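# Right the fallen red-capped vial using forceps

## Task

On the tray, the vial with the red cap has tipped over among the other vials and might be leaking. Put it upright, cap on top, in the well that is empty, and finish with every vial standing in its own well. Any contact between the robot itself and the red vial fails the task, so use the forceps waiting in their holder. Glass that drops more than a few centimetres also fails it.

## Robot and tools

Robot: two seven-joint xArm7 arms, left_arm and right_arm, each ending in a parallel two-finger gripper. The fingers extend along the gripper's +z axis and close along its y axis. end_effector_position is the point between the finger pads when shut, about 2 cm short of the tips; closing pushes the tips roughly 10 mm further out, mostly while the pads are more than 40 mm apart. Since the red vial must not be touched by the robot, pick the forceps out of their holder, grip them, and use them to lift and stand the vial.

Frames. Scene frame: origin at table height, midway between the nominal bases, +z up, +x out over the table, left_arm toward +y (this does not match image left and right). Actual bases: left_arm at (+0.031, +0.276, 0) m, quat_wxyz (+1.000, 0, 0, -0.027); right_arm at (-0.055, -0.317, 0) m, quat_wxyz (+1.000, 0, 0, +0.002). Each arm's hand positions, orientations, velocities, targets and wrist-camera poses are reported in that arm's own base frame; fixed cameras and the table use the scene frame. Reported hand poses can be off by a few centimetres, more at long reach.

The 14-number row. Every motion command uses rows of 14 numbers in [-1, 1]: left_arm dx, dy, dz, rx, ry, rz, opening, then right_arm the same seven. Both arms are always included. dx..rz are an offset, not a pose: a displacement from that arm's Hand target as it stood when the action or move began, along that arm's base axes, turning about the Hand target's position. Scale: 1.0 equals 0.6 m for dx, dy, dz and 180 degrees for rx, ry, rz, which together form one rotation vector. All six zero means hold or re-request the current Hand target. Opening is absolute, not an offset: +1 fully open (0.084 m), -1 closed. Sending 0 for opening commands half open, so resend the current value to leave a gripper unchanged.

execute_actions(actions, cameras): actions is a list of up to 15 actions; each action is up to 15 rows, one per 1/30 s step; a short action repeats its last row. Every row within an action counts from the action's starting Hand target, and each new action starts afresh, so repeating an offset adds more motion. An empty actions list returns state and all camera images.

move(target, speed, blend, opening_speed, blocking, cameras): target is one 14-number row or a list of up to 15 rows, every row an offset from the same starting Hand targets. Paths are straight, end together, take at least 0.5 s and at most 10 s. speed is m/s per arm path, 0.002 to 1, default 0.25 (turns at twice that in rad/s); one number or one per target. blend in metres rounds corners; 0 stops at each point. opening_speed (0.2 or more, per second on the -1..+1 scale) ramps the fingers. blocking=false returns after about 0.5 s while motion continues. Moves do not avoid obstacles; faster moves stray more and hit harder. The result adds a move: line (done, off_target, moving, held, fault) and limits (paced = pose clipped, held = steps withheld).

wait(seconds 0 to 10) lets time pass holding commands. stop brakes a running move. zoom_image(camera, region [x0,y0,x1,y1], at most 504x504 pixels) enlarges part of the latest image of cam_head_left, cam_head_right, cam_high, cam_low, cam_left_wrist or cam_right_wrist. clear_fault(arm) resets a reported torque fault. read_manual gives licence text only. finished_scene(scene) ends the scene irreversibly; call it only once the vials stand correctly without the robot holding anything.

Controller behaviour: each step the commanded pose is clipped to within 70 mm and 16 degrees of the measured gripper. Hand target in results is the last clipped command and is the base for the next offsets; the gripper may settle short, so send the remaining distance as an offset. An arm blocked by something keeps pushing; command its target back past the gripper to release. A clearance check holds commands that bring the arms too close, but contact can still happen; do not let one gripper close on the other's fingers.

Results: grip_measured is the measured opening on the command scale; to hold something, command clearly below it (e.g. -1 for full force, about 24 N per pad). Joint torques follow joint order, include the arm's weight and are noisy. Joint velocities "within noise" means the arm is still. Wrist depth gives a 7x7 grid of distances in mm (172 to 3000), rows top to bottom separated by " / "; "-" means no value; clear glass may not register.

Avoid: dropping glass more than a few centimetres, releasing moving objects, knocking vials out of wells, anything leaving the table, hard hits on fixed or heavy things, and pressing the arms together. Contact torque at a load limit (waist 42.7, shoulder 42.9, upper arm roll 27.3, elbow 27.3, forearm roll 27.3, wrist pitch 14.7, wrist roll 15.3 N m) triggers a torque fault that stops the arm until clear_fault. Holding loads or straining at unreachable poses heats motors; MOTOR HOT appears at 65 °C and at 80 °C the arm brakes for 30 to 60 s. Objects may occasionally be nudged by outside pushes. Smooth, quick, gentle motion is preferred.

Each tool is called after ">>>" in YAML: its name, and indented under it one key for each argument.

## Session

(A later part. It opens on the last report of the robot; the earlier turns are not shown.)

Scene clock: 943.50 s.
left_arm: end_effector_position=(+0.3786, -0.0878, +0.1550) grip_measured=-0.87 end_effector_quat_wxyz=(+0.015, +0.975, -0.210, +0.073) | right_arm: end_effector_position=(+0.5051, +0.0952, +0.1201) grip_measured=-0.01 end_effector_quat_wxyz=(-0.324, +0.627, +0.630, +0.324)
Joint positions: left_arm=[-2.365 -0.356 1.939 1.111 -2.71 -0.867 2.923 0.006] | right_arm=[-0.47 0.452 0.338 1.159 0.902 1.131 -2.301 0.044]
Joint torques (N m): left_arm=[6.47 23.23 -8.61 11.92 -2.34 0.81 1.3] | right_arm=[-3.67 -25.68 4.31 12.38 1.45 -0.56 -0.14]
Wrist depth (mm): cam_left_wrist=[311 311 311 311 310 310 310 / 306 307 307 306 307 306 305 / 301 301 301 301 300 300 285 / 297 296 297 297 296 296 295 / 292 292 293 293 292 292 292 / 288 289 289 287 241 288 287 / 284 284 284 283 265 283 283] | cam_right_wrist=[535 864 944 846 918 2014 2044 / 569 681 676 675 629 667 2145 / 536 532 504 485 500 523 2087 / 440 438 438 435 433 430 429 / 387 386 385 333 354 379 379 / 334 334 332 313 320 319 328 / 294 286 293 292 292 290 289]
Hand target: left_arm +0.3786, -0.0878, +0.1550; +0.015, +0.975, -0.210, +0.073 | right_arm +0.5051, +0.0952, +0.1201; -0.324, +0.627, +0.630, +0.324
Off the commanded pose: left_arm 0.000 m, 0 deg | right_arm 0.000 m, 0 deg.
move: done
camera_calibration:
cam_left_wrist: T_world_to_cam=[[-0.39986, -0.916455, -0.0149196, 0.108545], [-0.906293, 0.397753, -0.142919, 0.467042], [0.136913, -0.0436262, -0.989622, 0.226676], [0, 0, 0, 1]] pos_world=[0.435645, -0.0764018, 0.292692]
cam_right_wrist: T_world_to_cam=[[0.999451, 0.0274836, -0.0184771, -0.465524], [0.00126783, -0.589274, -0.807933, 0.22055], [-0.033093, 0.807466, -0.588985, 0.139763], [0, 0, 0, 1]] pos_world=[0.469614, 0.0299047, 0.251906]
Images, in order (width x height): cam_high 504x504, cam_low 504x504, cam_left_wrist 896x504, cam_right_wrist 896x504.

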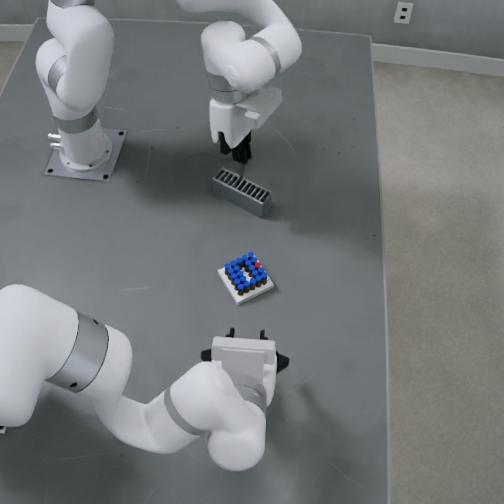

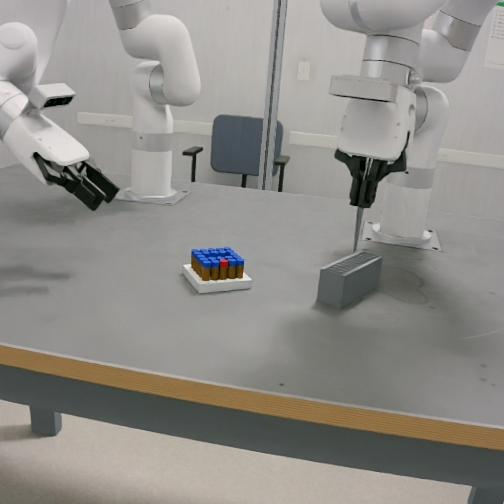

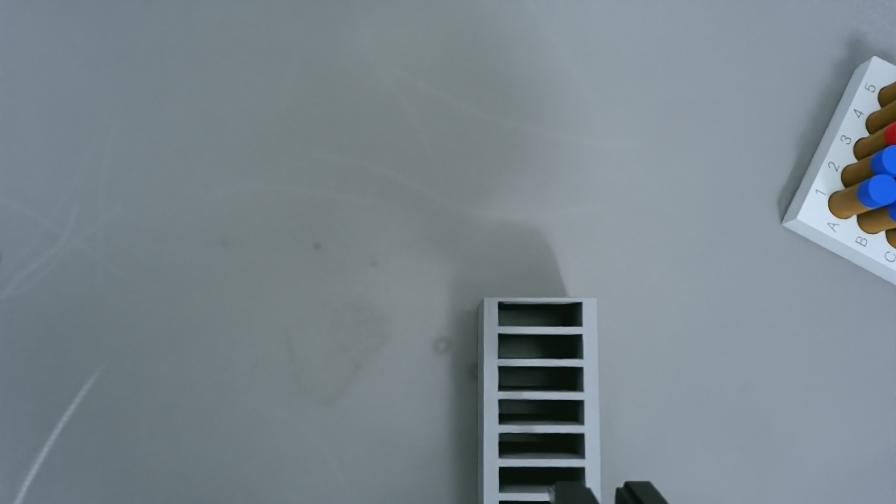

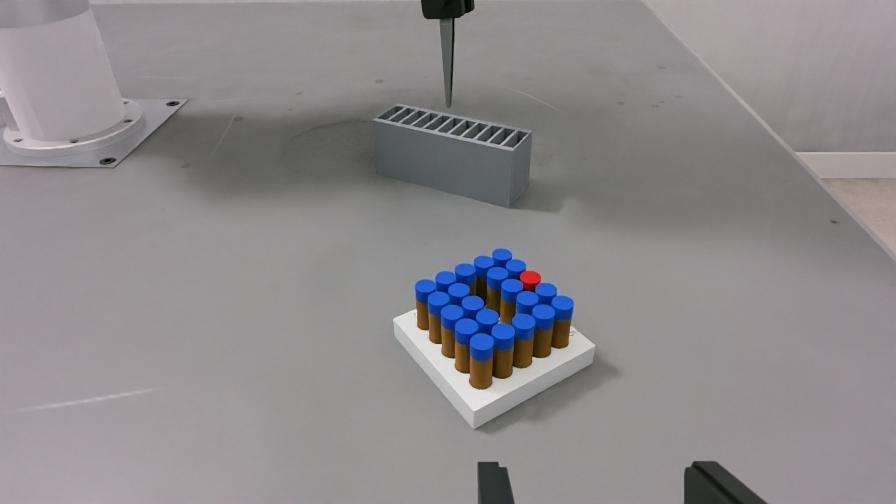

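>>> move:
  target: [0,0,-0.0383,0,0,0,-0.95,0,0,0,0,0,0,0]
  speed: 0.05
  cameras: ["cam_low","cam_right_wrist","cam_high","cam_left_wrist"]

>>> zoom_image:
  camera: "cam_right_wrist"
  region: [365, 0, 545, 180]

>>> zoom_image:
  camera: "cam_high"
  region: [210, 155, 275, 220]

>>> zoom_image:
  camera: "cam_low"
  region: [310, 200, 390, 280]

>>> zoom_image:
  camera: "cam_left_wrist"
  region: [450, 304, 650, 504]

Scene clock: 967.23 s.
left_arm: end_effector_position=(+0.3786, -0.0878, +0.1321) grip_measured=-0.87 end_effector_quat_wxyz=(+0.015, +0.975, -0.210, +0.073) | right_arm: end_effector_position=(+0.5051, +0.0952, +0.1201) grip_measured=-0.01 end_effector_quat_wxyz=(-0.324, +0.627, +0.630, +0.324)
Joint positions: left_arm=[-2.415 -0.384 1.987 1.075 -2.662 -0.814 2.877 0.006] | right_arm=[-0.47 0.452 0.338 1.159 0.902 1.131 -2.301 0.044]
Joint torques (N m): left_arm=[-6.76 8.58 -4.62 11.49 2.15 0.91 -1.58] | right_arm=[-3.59 -25.69 4.41 12.42 1.63 -0.51 -0.11]
Wrist depth (mm): cam_left_wrist=[287 286 286 287 287 287 286 / 283 283 282 282 283 282 281 / 278 277 277 277 278 277 265 / 274 274 274 274 273 274 272 / 270 270 270 269 264 269 269 / 265 266 266 265 237 266 265 / 262 261 261 262 239 262 261] | cam_right_wrist=[537 868 937 778 913 1979 2062 / 571 679 677 631 625 666 2158 / 536 532 506 485 500 521 2119 / 440 438 438 435 434 431 430 / 388 386 384 333 354 379 379 / 335 333 332 313 320 320 328 / 295 285 293 292 291 290 289]
Hand target: left_arm +0.3786, -0.0878, +0.1320; +0.015, +0.975, -0.210, +0.073 | right_arm +0.5051, +0.0952, +0.1201; -0.324, +0.627, +0.630, +0.324
Off the commanded pose: left_arm 0.000 m, 0 deg | right_arm 0.000 m, 0 deg.
move: done
camera_calibration:
cam_left_wrist: T_world_to_cam=[[-0.399865, -0.916453, -0.0148685, 0.108192], [-0.906276, 0.397746, -0.143048, 0.463796], [0.137011, -0.0437252, -0.989604, 0.203958], [0, 0, 0, 1]] pos_world=[0.435645, -0.0764019, 0.269792]
cam_right_wrist: T_world_to_cam=[[0.999451, 0.0274836, -0.0184771, -0.465524], [0.00126783, -0.589274, -0.807933, 0.22055], [-0.033093, 0.807466, -0.588985, 0.139763], [0, 0, 0, 1]] pos_world=[0.469614, 0.0299047, 0.251906]
Images, in order (width x height): cam_high 504x504, cam_low 504x504, cam_left_wrist 896x504, cam_right_wrist 896x504.

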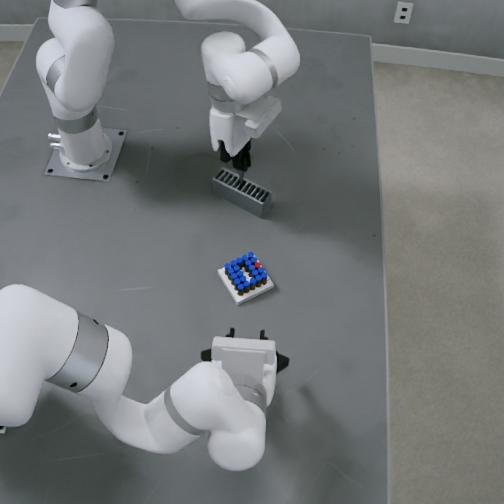

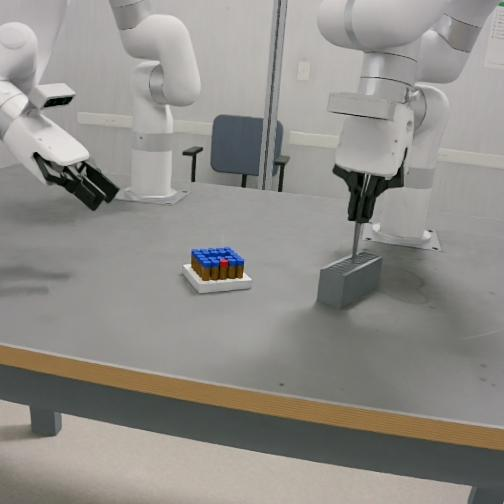

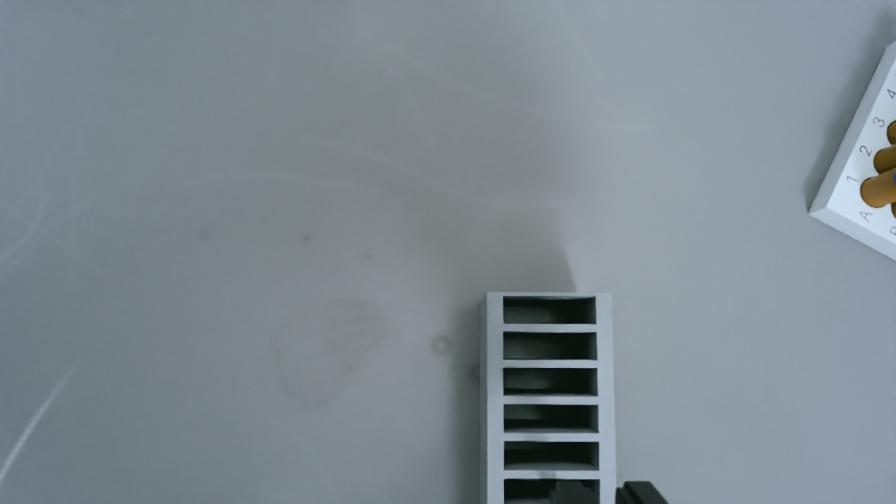

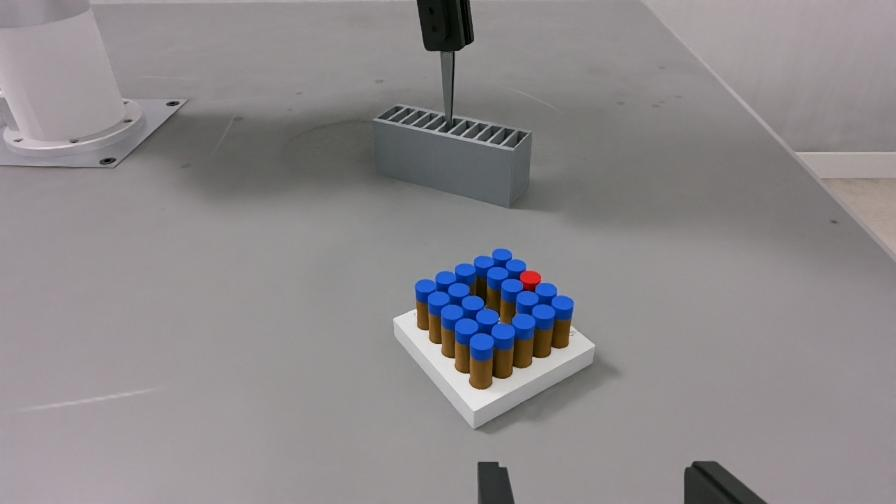

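Scaled by 2.800 from the camera's 896x504 image, which has a finer 1280x720 frame.

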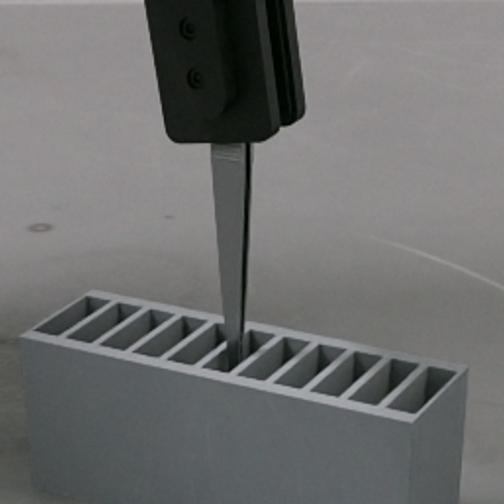

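Scaled by 7.754 from the camera's 504x504 image, which has a finer 720x720 frame.

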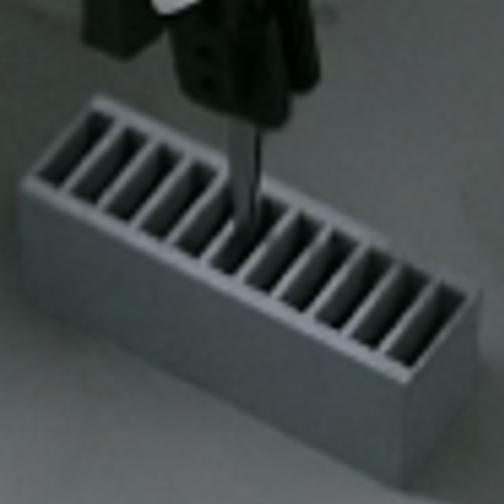

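Scaled by 6.300 from the camera's 504x504 image, which has a finer 720x720 frame.

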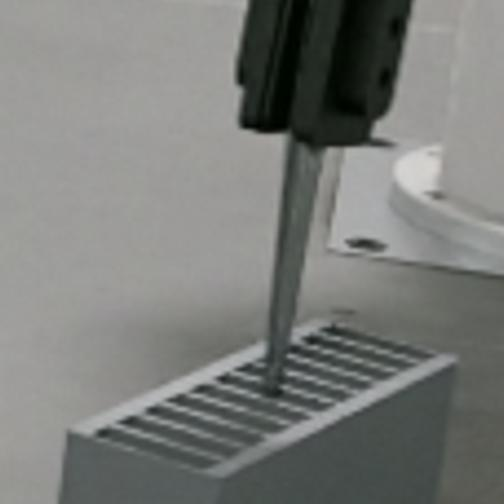

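Scaled by 2.520 from the camera's 896x504 image, which has a finer 1280x720 frame.

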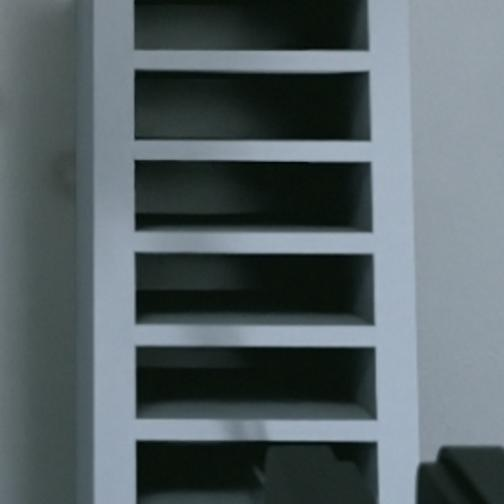

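>>> move:
  target: [0,0,-0.035,0,0,0,-0.95,0,0,0,0,0,0,0]
  speed: 0.05
  cameras: ["cam_right_wrist","cam_high","cam_low"]

>>> zoom_image:
  camera: "cam_right_wrist"
  region: [385, 20, 515, 150]

>>> zoom_image:
  camera: "cam_high"
  region: [220, 155, 270, 205]

Scene clock: 974.00 s.
left_arm: end_effector_position=(+0.3786, -0.0878, +0.1111) grip_measured=-0.87 end_effector_quat_wxyz=(+0.015, +0.975, -0.210, +0.073) | right_arm: end_effector_position=(+0.5051, +0.0952, +0.1201) grip_measured=-0.01 end_effector_quat_wxyz=(-0.324, +0.627, +0.630, +0.324)
Joint positions: left_arm=[-2.463 -0.411 2.034 1.046 -2.613 -0.767 2.831 0.006] | right_arm=[-0.47 0.452 0.338 1.159 0.902 1.131 -2.301 0.044]
Joint torques (N m): left_arm=[-6.92 9.87 -5.06 10.94 2.36 0.81 -1.74] | right_arm=[-3.54 -25.84 4.35 12.32 1.55 -0.64 -0.09]
Wrist depth (mm): cam_left_wrist=[265 265 265 265 264 265 265 / 261 261 261 261 260 261 261 / 256 256 256 256 256 256 254 / 253 253 252 252 252 252 252 / 249 248 249 248 245 249 249 / 245 246 245 244 236 245 244 / 241 241 241 241 194 241 241] | cam_right_wrist=[537 870 859 457 915 1991 2044 / 568 681 677 630 626 664 2151 / 536 533 503 484 501 519 2125 / 441 438 437 435 434 431 429 / 387 386 385 333 354 380 378 / 335 333 332 313 320 319 328 / 295 286 293 292 291 290 289]
Hand target: left_arm +0.3786, -0.0878, +0.1110; +0.015, +0.975, -0.210, +0.073 | right_arm +0.5051, +0.0952, +0.1201; -0.324, +0.627, +0.630, +0.324
Off the commanded pose: left_arm 0.000 m, 0 deg | right_arm 0.000 m, 0 deg.
move: done
camera_calibration:
cam_right_wrist: T_world_to_cam=[[0.999451, 0.0274836, -0.0184771, -0.465524], [0.00126783, -0.589274, -0.807933, 0.22055], [-0.033093, 0.807466, -0.588985, 0.139763], [0, 0, 0, 1]] pos_world=[0.469614, 0.0299047, 0.251906]
Images, in order (width x height): cam_high 504x504, cam_low 504x504, cam_right_wrist 896x504.

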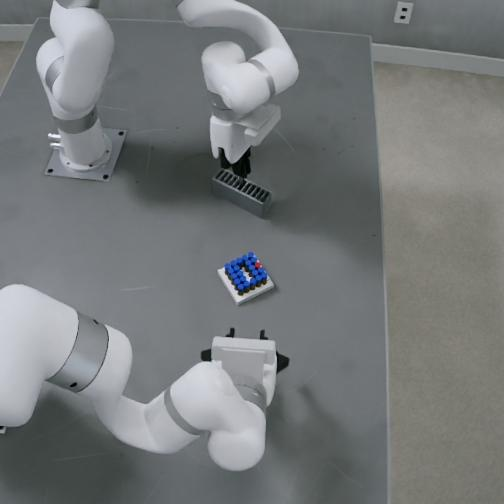

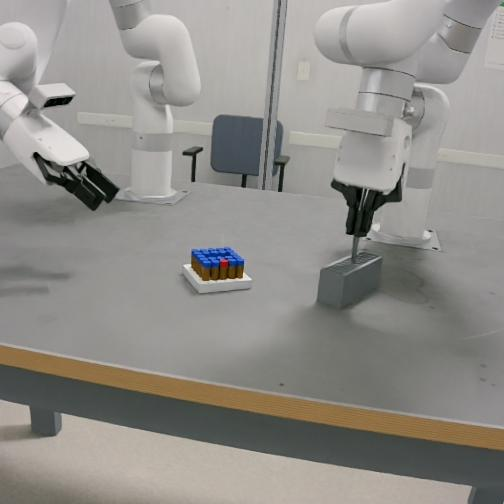

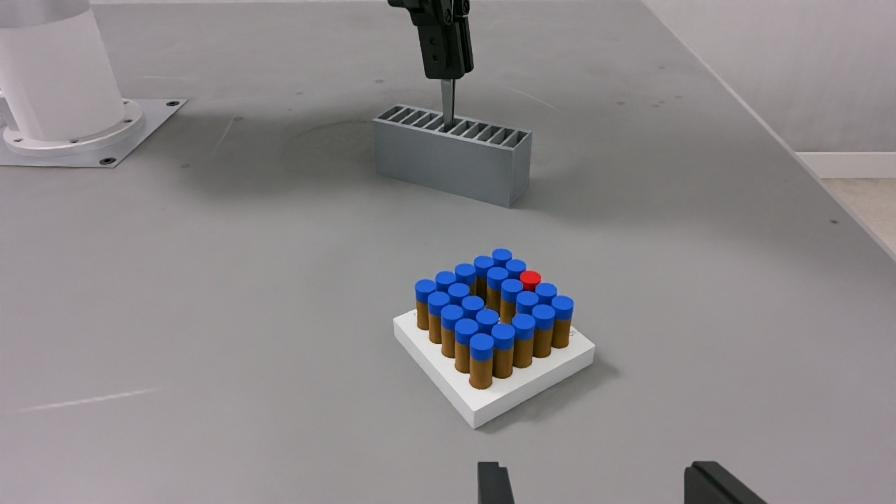

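Scaled by 3.877 from the camera's 896x504 image, which has a finer 1280x720 frame.

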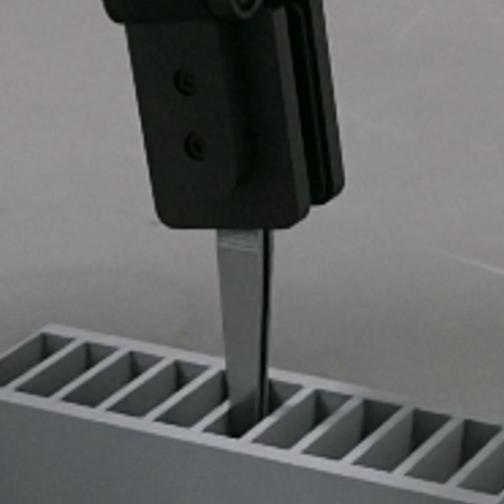

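Scaled by 10.080 from the camera's 504x504 image, which has a finer 720x720 frame.

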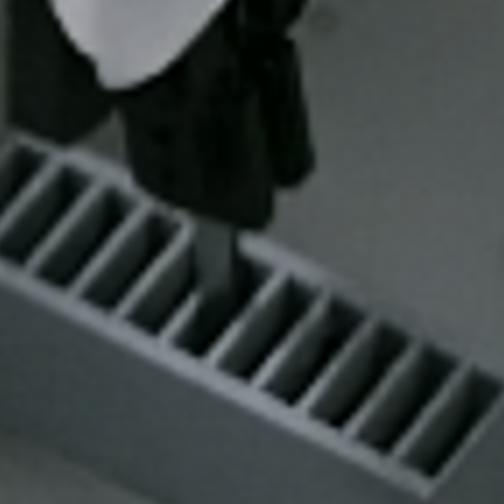

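>>> move:
  target: [0,0,-0.0253,0,0,0,-0.95,0,0,0,0,0,0,0]
  speed: 0.03
  cameras: ["cam_right_wrist","cam_high","cam_low"]

>>> zoom_image:
  camera: "cam_right_wrist"
  region: [385, 20, 515, 150]

Scene clock: 981.30 s.
left_arm: end_effector_position=(+0.3786, -0.0878, +0.0959) grip_measured=-0.87 end_effector_quat_wxyz=(+0.015, +0.975, -0.210, +0.073) | right_arm: end_effector_position=(+0.5051, +0.0952, +0.1201) grip_measured=-0.01 end_effector_quat_wxyz=(-0.324, +0.627, +0.630, +0.324)
Joint positions: left_arm=[-2.5 -0.431 2.071 1.027 -2.577 -0.733 2.796 0.006] | right_arm=[-0.47 0.452 0.338 1.159 0.902 1.131 -2.301 0.044]
Joint torques (N m): left_arm=[-7 10.44 -4.88 9.96 2.1 0.57 -1.7] | right_arm=[-3.52 -26 4.4 12.37 1.59 -0.6 -0.02]
Wrist depth (mm): cam_left_wrist=[249 249 249 249 248 248 248 / 245 245 245 245 245 245 245 / 241 241 240 240 240 240 241 / 237 237 237 237 237 237 237 / 234 234 234 234 229 233 234 / 230 231 231 230 218 230 230 / 227 227 227 227 185 227 226] | cam_right_wrist=[535 870 858 459 916 2026 2020 / 567 681 676 627 630 665 2151 / 536 532 505 485 499 522 2119 / 440 439 437 435 433 431 429 / 387 386 384 333 354 381 379 / 335 333 332 313 320 319 328 / 294 286 293 292 291 291 289]
Hand target: left_arm +0.3786, -0.0878, +0.0959; +0.015, +0.975, -0.210, +0.073 | right_arm +0.5051, +0.0952, +0.1201; -0.324, +0.627, +0.630, +0.324
Off the commanded pose: left_arm 0.000 m, 0 deg | right_arm 0.000 m, 0 deg.
move: done
camera_calibration:
cam_right_wrist: T_world_to_cam=[[0.999451, 0.0274836, -0.0184771, -0.465524], [0.00126783, -0.589274, -0.807933, 0.22055], [-0.033093, 0.807466, -0.588985, 0.139763], [0, 0, 0, 1]] pos_world=[0.469614, 0.0299047, 0.251906]
Images, in order (width x height): cam_high 504x504, cam_low 504x504, cam_right_wrist 896x504.

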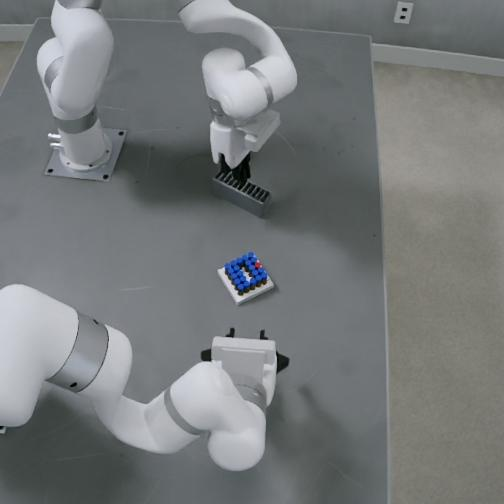

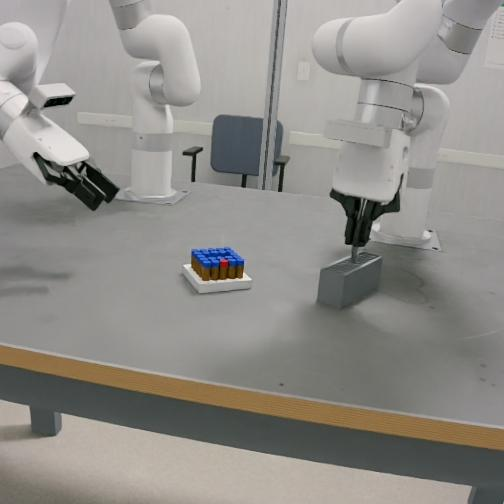

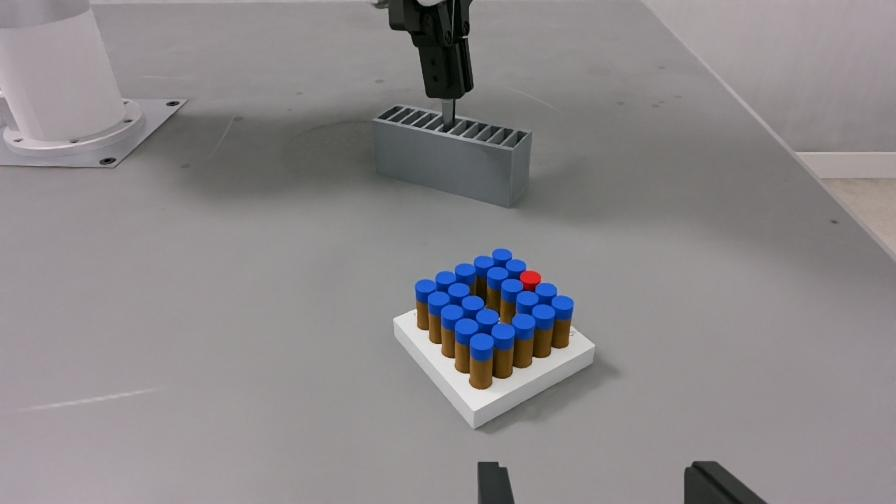

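Scaled by 3.877 from the camera's 896x504 image, which has a finer 1280x720 frame.

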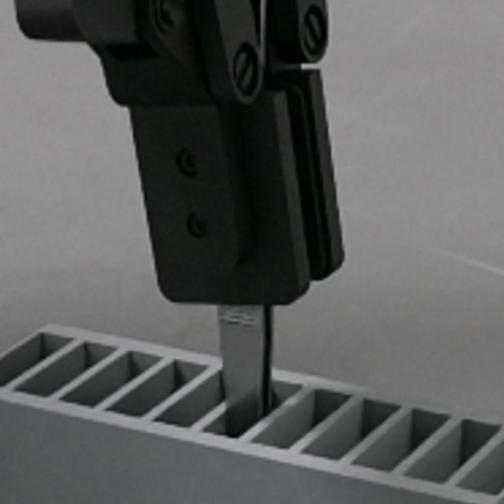

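>>> move:
  target: [0,0,0,0,0,0,-0.2,0,0,0,0,0,0,0]
  opening_speed: 0.5
  cameras: ["cam_right_wrist","cam_low"]

>>> zoom_image:
  camera: "cam_right_wrist"
  region: [385, 0, 535, 150]

Scene clock: 987.73 s.
left_arm: end_effector_position=(+0.3786, -0.0877, +0.0958) grip_measured=-0.22 end_effector_quat_wxyz=(+0.015, +0.975, -0.210, +0.073) | right_arm: end_effector_position=(+0.5051, +0.0952, +0.1201) grip_measured=-0.01 end_effector_quat_wxyz=(-0.324, +0.627, +0.630, +0.324)
Joint positions: left_arm=[-2.5 -0.431 2.072 1.027 -2.577 -0.733 2.796 0.035] | right_arm=[-0.47 0.452 0.338 1.159 0.902 1.131 -2.301 0.044]
Joint torques (N m): left_arm=[-6.66 12.52 -6.08 14.33 2.24 0.48 -1.72] | right_arm=[-3.42 -25.91 4.51 12.41 1.61 -0.53 0]
Wrist depth (mm): cam_left_wrist=[249 249 249 248 248 248 248 / 245 245 245 245 245 245 245 / 240 240 240 240 240 240 240 / 237 237 237 237 237 237 237 / 234 234 234 233 229 234 234 / 230 231 231 229 216 230 229 / 226 227 227 227 184 226 226] | cam_right_wrist=[536 868 854 459 920 2014 2014 / 567 680 677 499 629 664 2145 / 536 532 504 486 499 522 2132 / 439 439 437 435 433 432 429 / 388 386 385 332 354 380 379 / 334 334 333 313 320 319 328 / 294 286 293 291 291 290 290]
Hand target: left_arm +0.3786, -0.0878, +0.0959; +0.015, +0.975, -0.210, +0.073 | right_arm +0.5051, +0.0952, +0.1201; -0.324, +0.627, +0.630, +0.324
Off the commanded pose: left_arm 0.000 m, 0 deg | right_arm 0.000 m, 0 deg.
move: done
camera_calibration:
cam_right_wrist: T_world_to_cam=[[0.999451, 0.0274836, -0.0184771, -0.465524], [0.00126783, -0.589274, -0.807933, 0.22055], [-0.033093, 0.807466, -0.588985, 0.139763], [0, 0, 0, 1]] pos_world=[0.469614, 0.0299047, 0.251906]
Images, in order (width x height): cam_low 504x504, cam_right_wrist 896x504.

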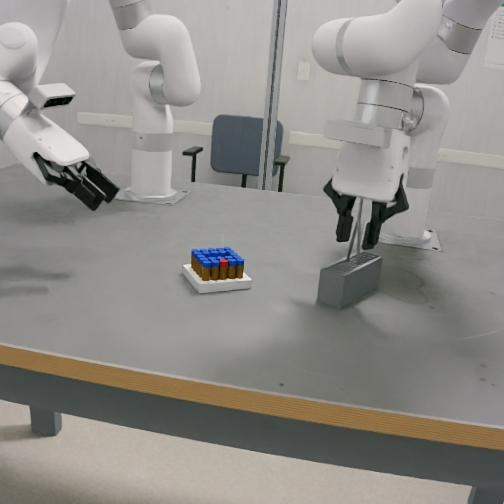

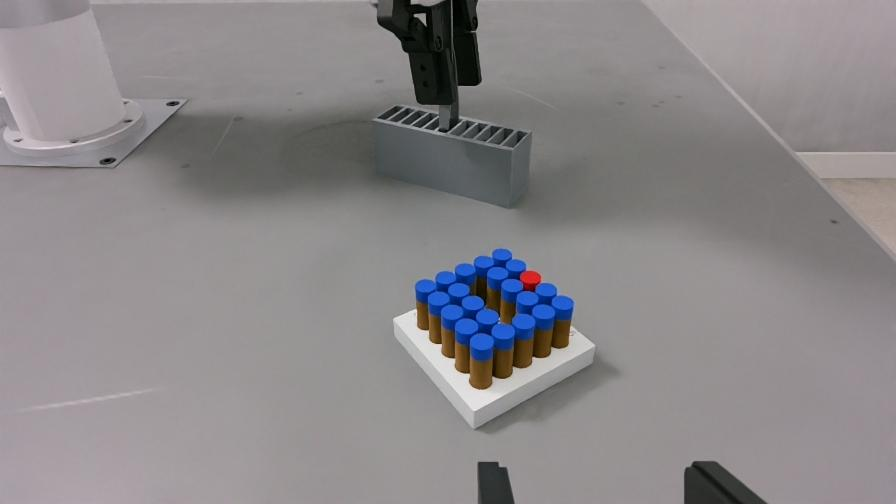

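Scaled by 3.360 from the camera's 896x504 image, which has a finer 1280x720 frame.

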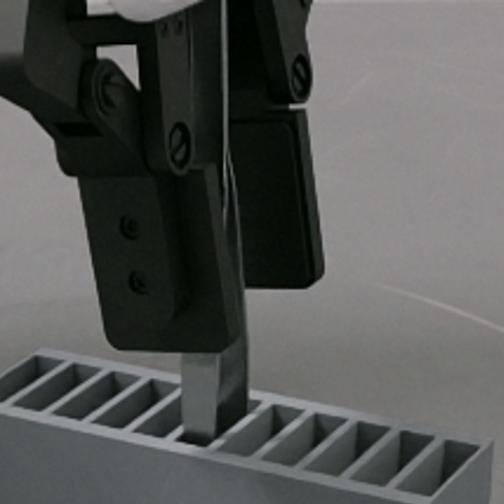

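>>> move:
  target: [0,0,0.18,0,0,0,0.0,0,0,0,0,0,0,0]
  speed: 0.12
  cameras: ["cam_right_wrist","cam_low","cam_high","cam_left_wrist"]

>>> zoom_image:
  camera: "cam_right_wrist"
  region: [350, 0, 650, 300]

>>> zoom_image:
  camera: "cam_low"
  region: [170, 200, 270, 300]

Scene clock: 994.50 s.
left_arm: end_effector_position=(+0.3786, -0.0878, +0.2038) grip_measured=-0.01 end_effector_quat_wxyz=(+0.015, +0.975, -0.210, +0.073) | right_arm: end_effector_position=(+0.5051, +0.0952, +0.1201) grip_measured=-0.01 end_effector_quat_wxyz=(-0.324, +0.627, +0.630, +0.324)
Joint positions: left_arm=[-2.283 -0.295 1.868 1.2 -2.808 -0.982 3.016 0.044] | right_arm=[-0.47 0.452 0.338 1.159 0.902 1.131 -2.301 0.044]
Joint torques (N m): left_arm=[6.64 20.73 -7.54 21.1 -2.35 -3.55 1.42] | right_arm=[-3.22 -26 4.67 12.16 1.71 -0.51 0]
Wrist depth (mm): cam_left_wrist=[363 362 362 362 362 363 361 / 358 358 358 357 357 357 355 / 351 350 350 350 351 351 313 / 346 346 346 345 346 344 330 / 341 340 341 341 341 341 341 / 334 337 336 334 333 336 335 / 330 330 331 330 331 331 331] | cam_right_wrist=[537 870 940 853 916 1979 2056 / 568 679 679 630 627 665 2165 / 537 533 505 485 499 523 2125 / 441 438 437 435 432 431 429 / 387 386 384 334 354 380 379 / 334 334 332 312 320 320 328 / 295 286 294 292 291 290 289]
Hand target: left_arm +0.3786, -0.0878, +0.2039; +0.015, +0.975, -0.210, +0.073 | right_arm +0.5051, +0.0952, +0.1201; -0.324, +0.627, +0.630, +0.324
Off the commanded pose: left_arm 0.000 m, 0 deg | right_arm 0.000 m, 0 deg.
move: done
camera_calibration:
cam_left_wrist: T_world_to_cam=[[-0.399872, -0.916451, -0.0148289, 0.109248], [-0.906288, 0.397751, -0.142959, 0.474028], [0.136913, -0.043726, -0.989618, 0.27496], [0, 0, 0, 1]] pos_world=[0.435645, -0.0764019, 0.341492]
cam_right_wrist: T_world_to_cam=[[0.999451, 0.0274836, -0.0184771, -0.465524], [0.00126783, -0.589274, -0.807933, 0.22055], [-0.033093, 0.807466, -0.588985, 0.139763], [0, 0, 0, 1]] pos_world=[0.469614, 0.0299047, 0.251906]
Images, in order (width x height): cam_high 504x504, cam_low 504x504, cam_left_wrist 896x504, cam_right_wrist 896x504.

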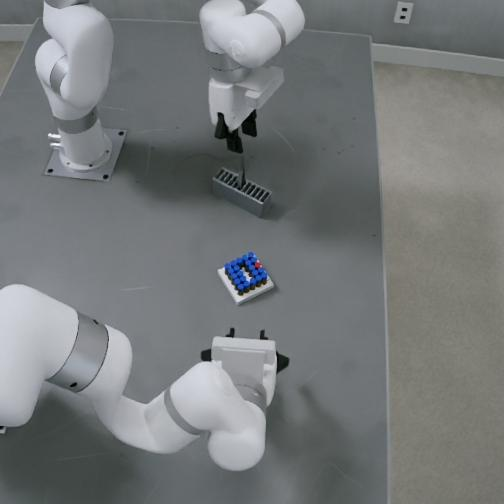

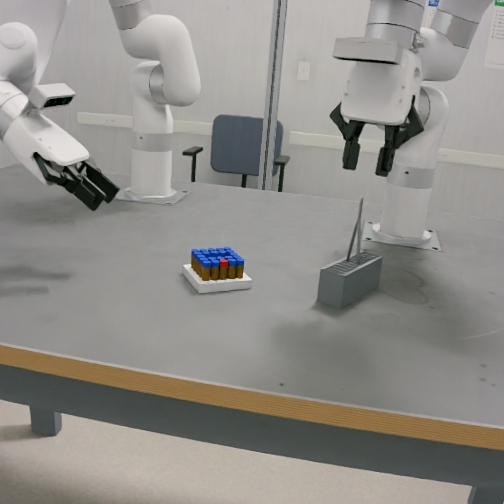

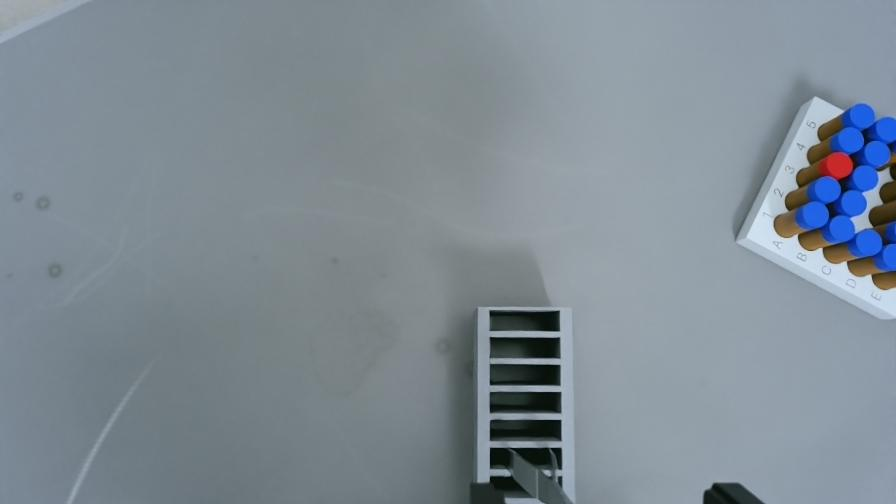

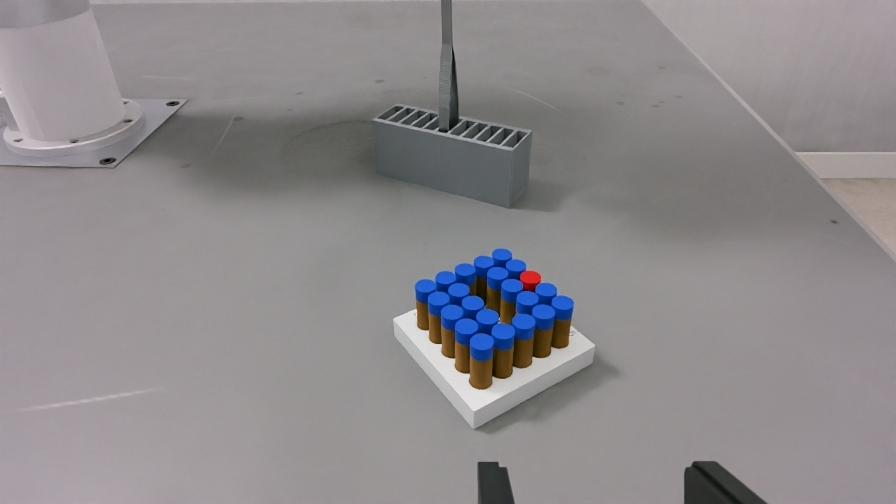

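Scaled by 1.680 from the camera's 896x504 image, which has a finer 1280x720 frame.

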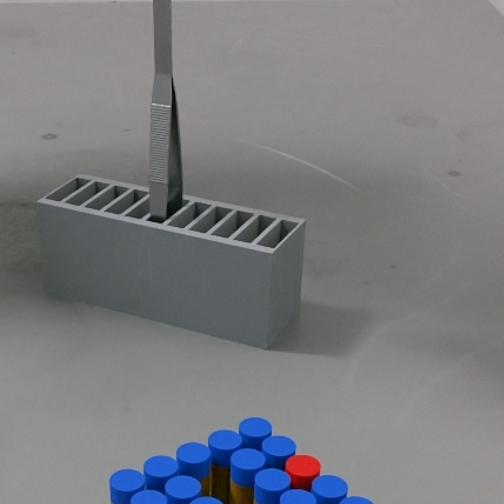

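Scaled by 5.040 from the camera's 504x504 image, which has a finer 720x720 frame.

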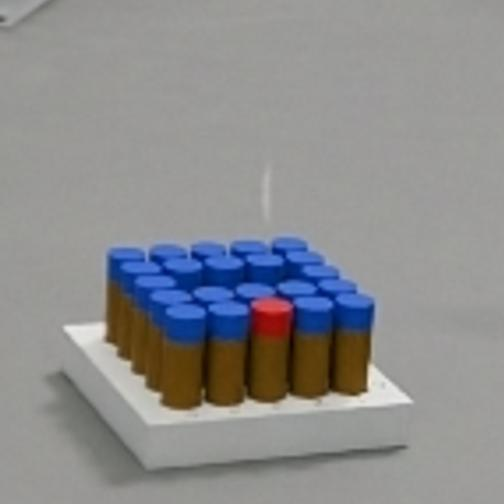

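>>> zoom_image:
  camera: "cam_high"
  region: [215, 245, 275, 305]

>>> zoom_image:
  camera: "cam_right_wrist"
  region: [390, 235, 610, 435]

>>> zoom_image:
  camera: "cam_left_wrist"
  region: [720, 80, 896, 330]

Scaled by 8.400 from the camera's 504x504 image, which has a finer 720x720 frame.

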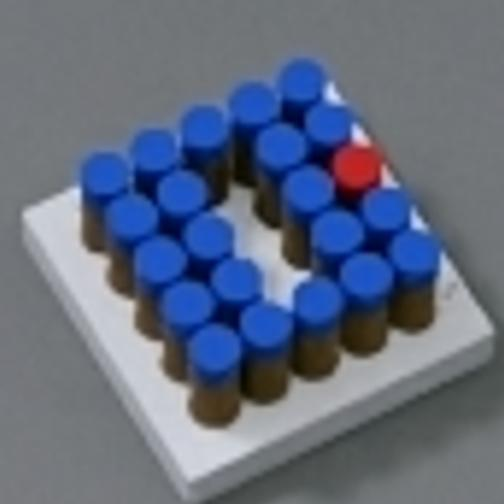

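Scaled by 2.291 from the camera's 896x504 image, which has a finer 1280x720 frame.

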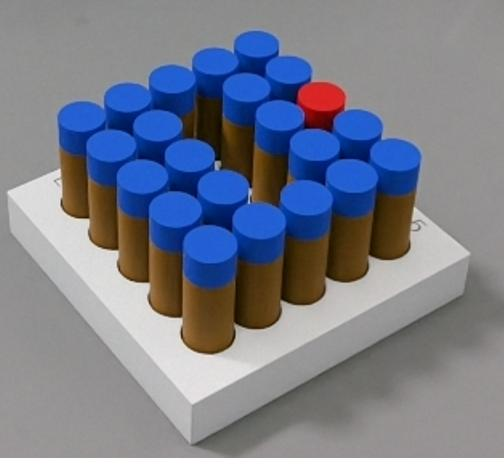

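Scaled by 2.016 from the camera's 896x504 image, which has a finer 1280x720 frame.

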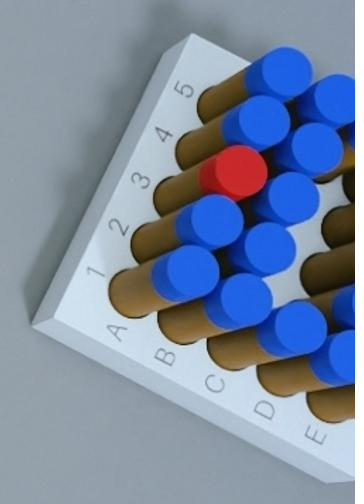

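>>> finished_scene:
  scene: 2

The scene is finished: the task was done.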